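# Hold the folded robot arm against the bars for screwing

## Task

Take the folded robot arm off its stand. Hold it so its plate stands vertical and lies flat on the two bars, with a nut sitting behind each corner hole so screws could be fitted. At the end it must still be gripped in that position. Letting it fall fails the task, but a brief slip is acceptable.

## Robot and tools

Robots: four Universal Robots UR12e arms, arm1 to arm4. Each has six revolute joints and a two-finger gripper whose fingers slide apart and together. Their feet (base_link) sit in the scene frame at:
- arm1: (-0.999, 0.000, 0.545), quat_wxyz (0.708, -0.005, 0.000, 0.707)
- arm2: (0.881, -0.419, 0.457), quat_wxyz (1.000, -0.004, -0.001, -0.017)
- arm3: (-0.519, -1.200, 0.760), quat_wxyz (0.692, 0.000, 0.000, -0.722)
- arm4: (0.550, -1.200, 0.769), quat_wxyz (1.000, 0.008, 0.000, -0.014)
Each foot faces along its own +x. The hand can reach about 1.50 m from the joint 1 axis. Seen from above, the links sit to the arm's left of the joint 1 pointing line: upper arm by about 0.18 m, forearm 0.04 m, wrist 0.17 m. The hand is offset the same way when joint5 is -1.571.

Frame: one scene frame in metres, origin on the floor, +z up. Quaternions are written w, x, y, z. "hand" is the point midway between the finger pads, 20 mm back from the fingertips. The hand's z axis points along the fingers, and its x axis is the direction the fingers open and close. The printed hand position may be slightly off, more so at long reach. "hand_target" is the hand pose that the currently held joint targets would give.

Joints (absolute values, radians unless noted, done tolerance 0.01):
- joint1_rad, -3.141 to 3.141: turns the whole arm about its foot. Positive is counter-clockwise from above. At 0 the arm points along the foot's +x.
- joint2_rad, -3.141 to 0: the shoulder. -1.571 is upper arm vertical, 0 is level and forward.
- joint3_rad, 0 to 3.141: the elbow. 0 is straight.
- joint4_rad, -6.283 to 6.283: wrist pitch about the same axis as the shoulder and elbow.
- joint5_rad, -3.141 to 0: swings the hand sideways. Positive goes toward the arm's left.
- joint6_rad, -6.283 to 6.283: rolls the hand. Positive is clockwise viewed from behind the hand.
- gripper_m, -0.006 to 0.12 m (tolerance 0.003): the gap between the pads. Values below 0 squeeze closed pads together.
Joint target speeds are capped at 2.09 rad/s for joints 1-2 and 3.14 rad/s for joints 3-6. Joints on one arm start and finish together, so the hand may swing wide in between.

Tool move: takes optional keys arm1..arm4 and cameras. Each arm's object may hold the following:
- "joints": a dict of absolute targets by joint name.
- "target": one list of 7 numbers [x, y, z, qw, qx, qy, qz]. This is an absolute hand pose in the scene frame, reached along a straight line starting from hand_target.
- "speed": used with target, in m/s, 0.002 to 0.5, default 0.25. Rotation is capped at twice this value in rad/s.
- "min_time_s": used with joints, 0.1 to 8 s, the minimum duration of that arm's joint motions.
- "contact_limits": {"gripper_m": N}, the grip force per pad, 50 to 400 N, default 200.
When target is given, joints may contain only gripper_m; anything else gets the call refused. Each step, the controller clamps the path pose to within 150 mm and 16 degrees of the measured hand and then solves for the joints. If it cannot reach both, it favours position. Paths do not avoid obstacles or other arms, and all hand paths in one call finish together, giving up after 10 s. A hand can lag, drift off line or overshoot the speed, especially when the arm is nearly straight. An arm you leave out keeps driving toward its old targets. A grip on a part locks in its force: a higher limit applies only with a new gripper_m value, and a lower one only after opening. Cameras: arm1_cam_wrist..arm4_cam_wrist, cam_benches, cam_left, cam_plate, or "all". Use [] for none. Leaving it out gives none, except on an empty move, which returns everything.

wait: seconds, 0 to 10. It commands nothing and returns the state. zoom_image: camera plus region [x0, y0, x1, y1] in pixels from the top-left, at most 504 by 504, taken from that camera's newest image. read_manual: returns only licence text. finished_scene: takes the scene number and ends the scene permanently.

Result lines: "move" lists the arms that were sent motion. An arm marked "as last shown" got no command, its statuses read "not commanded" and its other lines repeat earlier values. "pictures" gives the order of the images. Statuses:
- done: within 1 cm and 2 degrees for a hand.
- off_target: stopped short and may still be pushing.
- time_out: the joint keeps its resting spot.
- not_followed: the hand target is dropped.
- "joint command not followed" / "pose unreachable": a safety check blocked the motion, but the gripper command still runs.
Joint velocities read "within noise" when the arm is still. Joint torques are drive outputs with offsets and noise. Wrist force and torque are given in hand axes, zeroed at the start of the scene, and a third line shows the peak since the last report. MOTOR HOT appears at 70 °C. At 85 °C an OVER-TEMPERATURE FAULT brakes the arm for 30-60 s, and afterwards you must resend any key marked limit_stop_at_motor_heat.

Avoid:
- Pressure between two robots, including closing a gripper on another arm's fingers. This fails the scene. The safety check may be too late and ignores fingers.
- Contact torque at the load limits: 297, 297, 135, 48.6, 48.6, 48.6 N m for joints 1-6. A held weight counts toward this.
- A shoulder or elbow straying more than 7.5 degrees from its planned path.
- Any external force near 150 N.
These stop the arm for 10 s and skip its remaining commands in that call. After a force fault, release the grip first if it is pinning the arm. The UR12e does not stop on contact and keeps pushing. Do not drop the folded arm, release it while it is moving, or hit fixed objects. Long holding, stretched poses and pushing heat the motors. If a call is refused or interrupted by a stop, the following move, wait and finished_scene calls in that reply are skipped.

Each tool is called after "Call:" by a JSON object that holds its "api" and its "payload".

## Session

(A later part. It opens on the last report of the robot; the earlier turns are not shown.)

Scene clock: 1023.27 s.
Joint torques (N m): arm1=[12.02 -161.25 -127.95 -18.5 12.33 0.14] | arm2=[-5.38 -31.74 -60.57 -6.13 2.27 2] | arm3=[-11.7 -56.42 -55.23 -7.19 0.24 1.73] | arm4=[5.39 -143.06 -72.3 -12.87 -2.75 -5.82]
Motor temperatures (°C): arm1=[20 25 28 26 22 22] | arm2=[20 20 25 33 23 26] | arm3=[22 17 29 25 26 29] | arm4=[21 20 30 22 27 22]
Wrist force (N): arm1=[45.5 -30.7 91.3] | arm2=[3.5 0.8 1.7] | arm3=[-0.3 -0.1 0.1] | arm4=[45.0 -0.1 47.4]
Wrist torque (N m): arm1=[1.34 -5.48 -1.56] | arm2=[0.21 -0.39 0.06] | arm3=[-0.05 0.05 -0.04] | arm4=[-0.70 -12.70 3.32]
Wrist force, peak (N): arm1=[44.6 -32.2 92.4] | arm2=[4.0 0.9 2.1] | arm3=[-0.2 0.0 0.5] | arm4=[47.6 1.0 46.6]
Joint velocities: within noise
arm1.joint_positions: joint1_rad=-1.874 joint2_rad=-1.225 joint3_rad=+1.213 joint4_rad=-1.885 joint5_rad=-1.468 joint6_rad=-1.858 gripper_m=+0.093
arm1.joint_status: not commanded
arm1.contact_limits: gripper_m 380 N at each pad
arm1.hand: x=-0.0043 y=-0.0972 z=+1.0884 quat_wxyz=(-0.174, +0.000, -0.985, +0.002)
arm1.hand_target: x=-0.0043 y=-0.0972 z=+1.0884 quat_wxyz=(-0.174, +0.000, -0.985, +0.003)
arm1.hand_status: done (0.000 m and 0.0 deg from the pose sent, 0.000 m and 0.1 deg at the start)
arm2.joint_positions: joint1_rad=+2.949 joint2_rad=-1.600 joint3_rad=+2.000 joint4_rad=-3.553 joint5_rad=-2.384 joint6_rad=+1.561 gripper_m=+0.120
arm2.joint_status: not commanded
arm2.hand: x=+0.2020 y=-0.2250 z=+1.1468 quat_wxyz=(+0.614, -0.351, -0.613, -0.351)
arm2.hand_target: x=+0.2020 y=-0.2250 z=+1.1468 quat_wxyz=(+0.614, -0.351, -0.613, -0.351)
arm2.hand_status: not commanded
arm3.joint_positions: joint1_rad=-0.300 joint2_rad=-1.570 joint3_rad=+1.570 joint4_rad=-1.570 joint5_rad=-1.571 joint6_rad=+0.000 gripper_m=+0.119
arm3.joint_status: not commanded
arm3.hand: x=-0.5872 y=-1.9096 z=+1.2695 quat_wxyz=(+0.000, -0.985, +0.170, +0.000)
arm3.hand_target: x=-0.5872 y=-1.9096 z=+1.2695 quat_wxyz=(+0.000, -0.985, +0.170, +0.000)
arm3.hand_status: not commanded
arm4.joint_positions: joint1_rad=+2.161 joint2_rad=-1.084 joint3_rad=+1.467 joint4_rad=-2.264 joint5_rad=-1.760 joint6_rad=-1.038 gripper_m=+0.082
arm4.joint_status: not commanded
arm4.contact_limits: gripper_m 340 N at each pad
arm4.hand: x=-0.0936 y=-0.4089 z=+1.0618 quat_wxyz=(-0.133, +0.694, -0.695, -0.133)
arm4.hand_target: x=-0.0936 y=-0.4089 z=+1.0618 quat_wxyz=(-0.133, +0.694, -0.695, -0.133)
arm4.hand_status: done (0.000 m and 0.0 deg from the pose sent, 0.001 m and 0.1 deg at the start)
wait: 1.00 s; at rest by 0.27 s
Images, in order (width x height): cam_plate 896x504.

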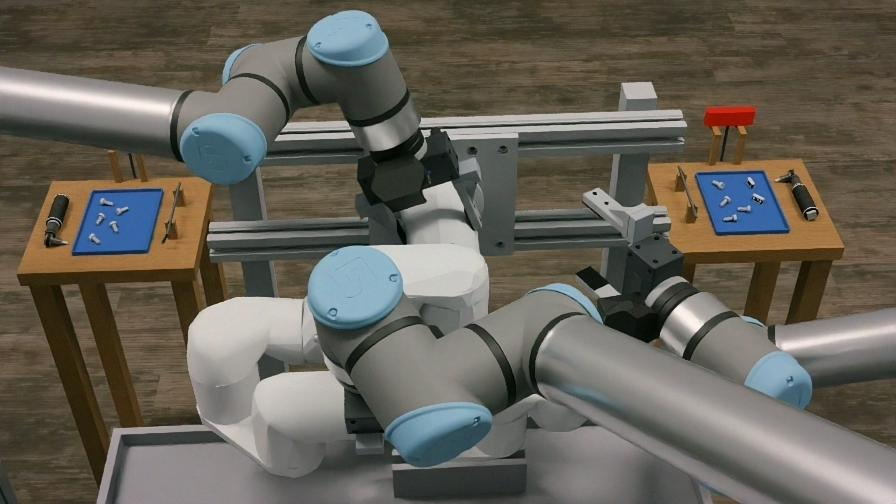

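Call:
{"api": "move", "payload": {"arm1": {"target":[-0.00432,-0.09718,1.0883,0.1736,-0.00018,0.9848,-0.00215],"speed":0.002}, "arm4": {"target":[-0.09365,-0.40884,1.06151,-0.13354,0.69415,-0.69443,-0.13348],"speed":0.002}}}

Call:
{"api": "wait", "payload": {"seconds": 1, "cameras": ["cam_plate", "arm2_cam_wrist"]}}

Call:
{"api": "zoom_image", "payload": {"camera": "cam_plate", "region": [440, 110, 560, 270]}}

Call:
{"api": "zoom_image", "payload": {"camera": "arm2_cam_wrist", "region": [200, 0, 500, 250]}}

Scene clock: 1040.87 s.
Joint torques (N m): arm1=[13.21 -159.78 -110.3 -18.46 14.41 2.72] | arm2=[-5.5 -31.8 -59.89 -5.75 2.15 1.9] | arm3=[-11.51 -58.04 -54.96 -7.02 0.4 1.55] | arm4=[4.7 -113.72 -70.07 -14.56 -3.78 -5.77]
Motor temperatures (°C): arm1=[20 25 29 26 22 22] | arm2=[20 20 25 33 23 26] | arm3=[22 17 29 25 26 29] | arm4=[21 20 30 22 27 22]
Wrist force (N): arm1=[46.3 -31.6 89.7] | arm2=[4.0 1.2 1.7] | arm3=[-0.2 0.0 0.5] | arm4=[47.4 -5.1 33.9]
Wrist torque (N m): arm1=[1.42 -5.31 -2.05] | arm2=[0.27 -0.47 0.06] | arm3=[-0.03 0.03 -0.04] | arm4=[-0.60 -11.08 3.26]
Wrist force, peak (N): arm1=[45.5 -31.0 91.2] | arm2=[4.1 0.7 1.9] | arm3=[-0.6 0.1 0.4] | arm4=[45.3 -0.1 47.7]
move: arm1 done; arm4 done
Joint velocities: within noise
arm1.joint_positions: joint1_rad=-1.875 joint2_rad=-1.225 joint3_rad=+1.213 joint4_rad=-1.885 joint5_rad=-1.467 joint6_rad=-1.858 gripper_m=+0.093
arm1.joint_status: not commanded
arm1.contact_limits: gripper_m 380 N at each pad
arm1.hand: x=-0.0043 y=-0.0972 z=+1.0884 quat_wxyz=(-0.174, +0.000, -0.985, +0.002)
arm1.hand_target: x=-0.0043 y=-0.0972 z=+1.0883 quat_wxyz=(-0.174, +0.000, -0.985, +0.002)
arm1.hand_status: done (0.000 m and 0.0 deg from the pose sent, 0.000 m and 0.0 deg at the start)
arm2, arm3: as last shown
arm4.joint_positions: joint1_rad=+2.162 joint2_rad=-1.084 joint3_rad=+1.467 joint4_rad=-2.265 joint5_rad=-1.761 joint6_rad=-1.038 gripper_m=+0.082
arm4.joint_status: not commanded
arm4.contact_limits: gripper_m 340 N at each pad
arm4.hand: x=-0.0937 y=-0.4088 z=+1.0615 quat_wxyz=(-0.134, +0.694, -0.695, -0.134)
arm4.hand_target: x=-0.0936 y=-0.4088 z=+1.0615 quat_wxyz=(-0.134, +0.694, -0.695, -0.133)
arm4.hand_status: done (0.000 m and 0.0 deg from the pose sent, 0.000 m and 0.0 deg at the start)
pictures: none

Scene clock: 1041.87 s.
Joint torques (N m): arm1=[12.4 -160.19 -106.33 -18.29 14.42 2.9] | arm2=[-6.3 -32.9 -59.86 -5.9 2.01 2.09] | arm3=[-10.74 -57.01 -54.8 -6.9 0.18 1.91] | arm4=[3.38 -109.22 -69.49 -14.54 -4.01 -5.71]
Motor temperatures (°C): arm1=[20 25 29 26 22 22] | arm2=[20 20 25 33 23 26] | arm3=[22 17 29 25 26 29] | arm4=[21 20 30 22 27 22]
Wrist force (N): arm1=[46.2 -31.7 89.7] | arm2=[3.6 1.2 1.9] | arm3=[-0.2 0.1 0.3] | arm4=[47.5 -5.4 33.2]
Wrist torque (N m): arm1=[1.44 -5.29 -2.09] | arm2=[0.26 -0.40 0.06] | arm3=[-0.02 0.04 -0.04] | arm4=[-0.62 -11.08 3.26]
Wrist force, peak (N): arm1=[46.4 -31.8 89.9] | arm2=[4.0 1.0 1.9] | arm3=[-0.3 0.4 0.5] | arm4=[47.6 -5.4 33.5]
Joint velocities: within noise
arm1.joint_positions: joint1_rad=-1.875 joint2_rad=-1.225 joint3_rad=+1.213 joint4_rad=-1.885 joint5_rad=-1.467 joint6_rad=-1.858 gripper_m=+0.093
arm1.joint_status: not commanded
arm1.contact_limits: gripper_m 380 N at each pad
arm1.hand: x=-0.0043 y=-0.0972 z=+1.0883 quat_wxyz=(-0.174, +0.000, -0.985, +0.002)
arm1.hand_target: x=-0.0043 y=-0.0972 z=+1.0883 quat_wxyz=(-0.174, +0.000, -0.985, +0.002)
arm1.hand_status: done (0.000 m and 0.0 deg from the pose sent, 0.000 m and 0.0 deg at the start)
arm2.joint_positions: joint1_rad=+2.949 joint2_rad=-1.600 joint3_rad=+2.000 joint4_rad=-3.553 joint5_rad=-2.384 joint6_rad=+1.561 gripper_m=+0.120
arm2.joint_status: not commanded
arm2.hand: x=+0.2020 y=-0.2250 z=+1.1468 quat_wxyz=(+0.614, -0.351, -0.613, -0.351)
arm2.hand_target: x=+0.2020 y=-0.2250 z=+1.1468 quat_wxyz=(+0.614, -0.351, -0.613, -0.351)
arm2.hand_status: not commanded
arm3.joint_positions: joint1_rad=-0.300 joint2_rad=-1.570 joint3_rad=+1.570 joint4_rad=-1.570 joint5_rad=-1.571 joint6_rad=+0.000 gripper_m=+0.119
arm3.joint_status: not commanded
arm3.hand: x=-0.5872 y=-1.9096 z=+1.2695 quat_wxyz=(+0.000, -0.985, +0.170, +0.000)
arm3.hand_target: x=-0.5872 y=-1.9096 z=+1.2695 quat_wxyz=(+0.000, -0.985, +0.170, +0.000)
arm3.hand_status: not commanded
arm4.joint_positions: joint1_rad=+2.162 joint2_rad=-1.084 joint3_rad=+1.467 joint4_rad=-2.265 joint5_rad=-1.761 joint6_rad=-1.038 gripper_m=+0.082
arm4.joint_status: not commanded
arm4.contact_limits: gripper_m 340 N at each pad
arm4.hand: x=-0.0937 y=-0.4088 z=+1.0615 quat_wxyz=(-0.134, +0.694, -0.695, -0.133)
arm4.hand_target: x=-0.0936 y=-0.4088 z=+1.0615 quat_wxyz=(-0.134, +0.694, -0.695, -0.133)
arm4.hand_status: done (0.000 m and 0.0 deg from the pose sent, 0.000 m and 0.0 deg at the start)
wait: 1.00 s; at rest by 0.27 s
pictures: arm2_cam_wrist, cam_plate
Images, in order (width x height): arm2_cam_wrist 896x504, cam_plate 896x504.

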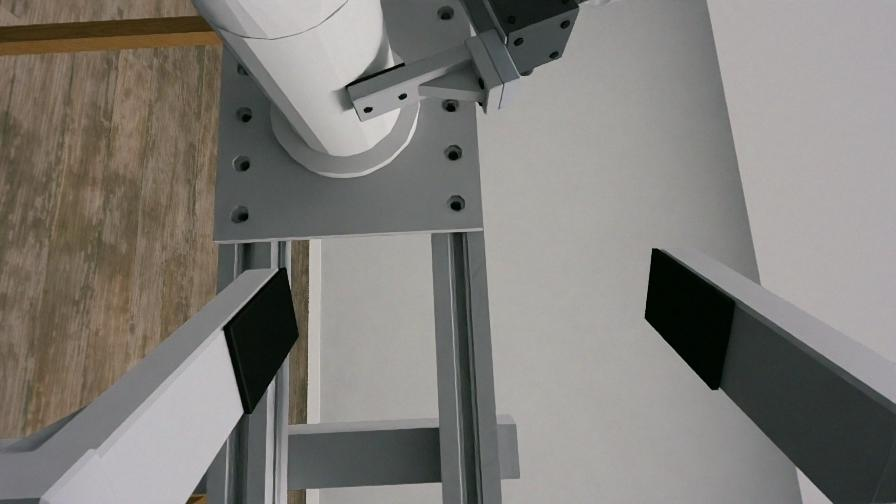

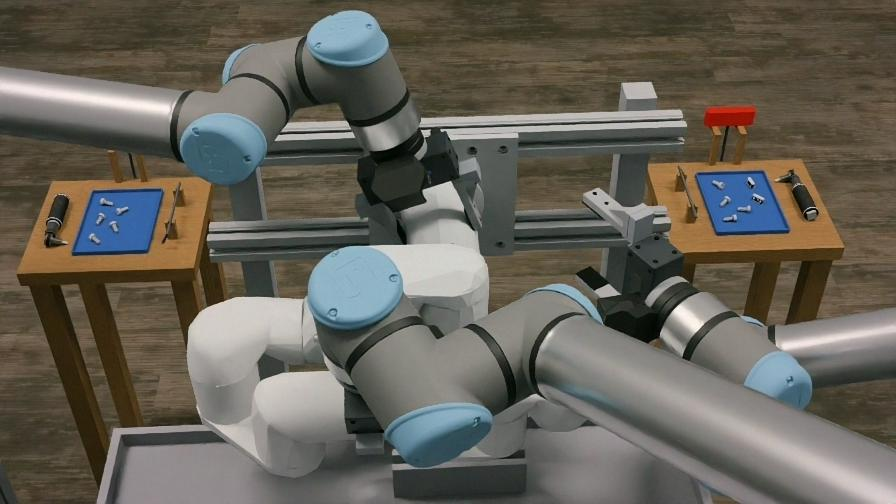

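Scaled by 3.150 from the camera's image (finer frame: 1280x720).

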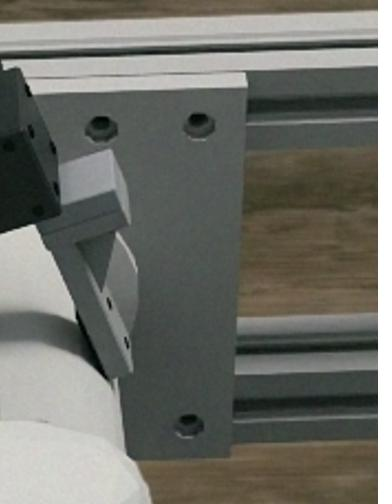

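Scaled by 1.680 from the camera's image (finer frame: 1280x720).

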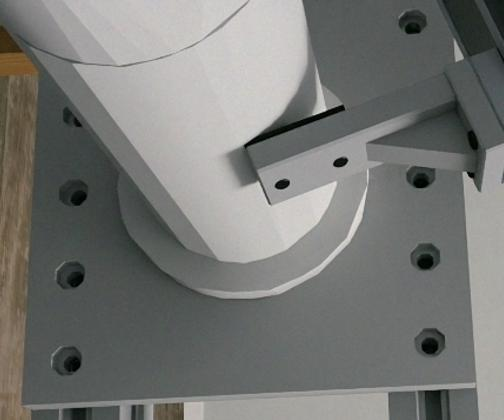

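Call:
{"api": "finished_scene", "payload": {"scene": 2}}

The scene is finished: the task was done.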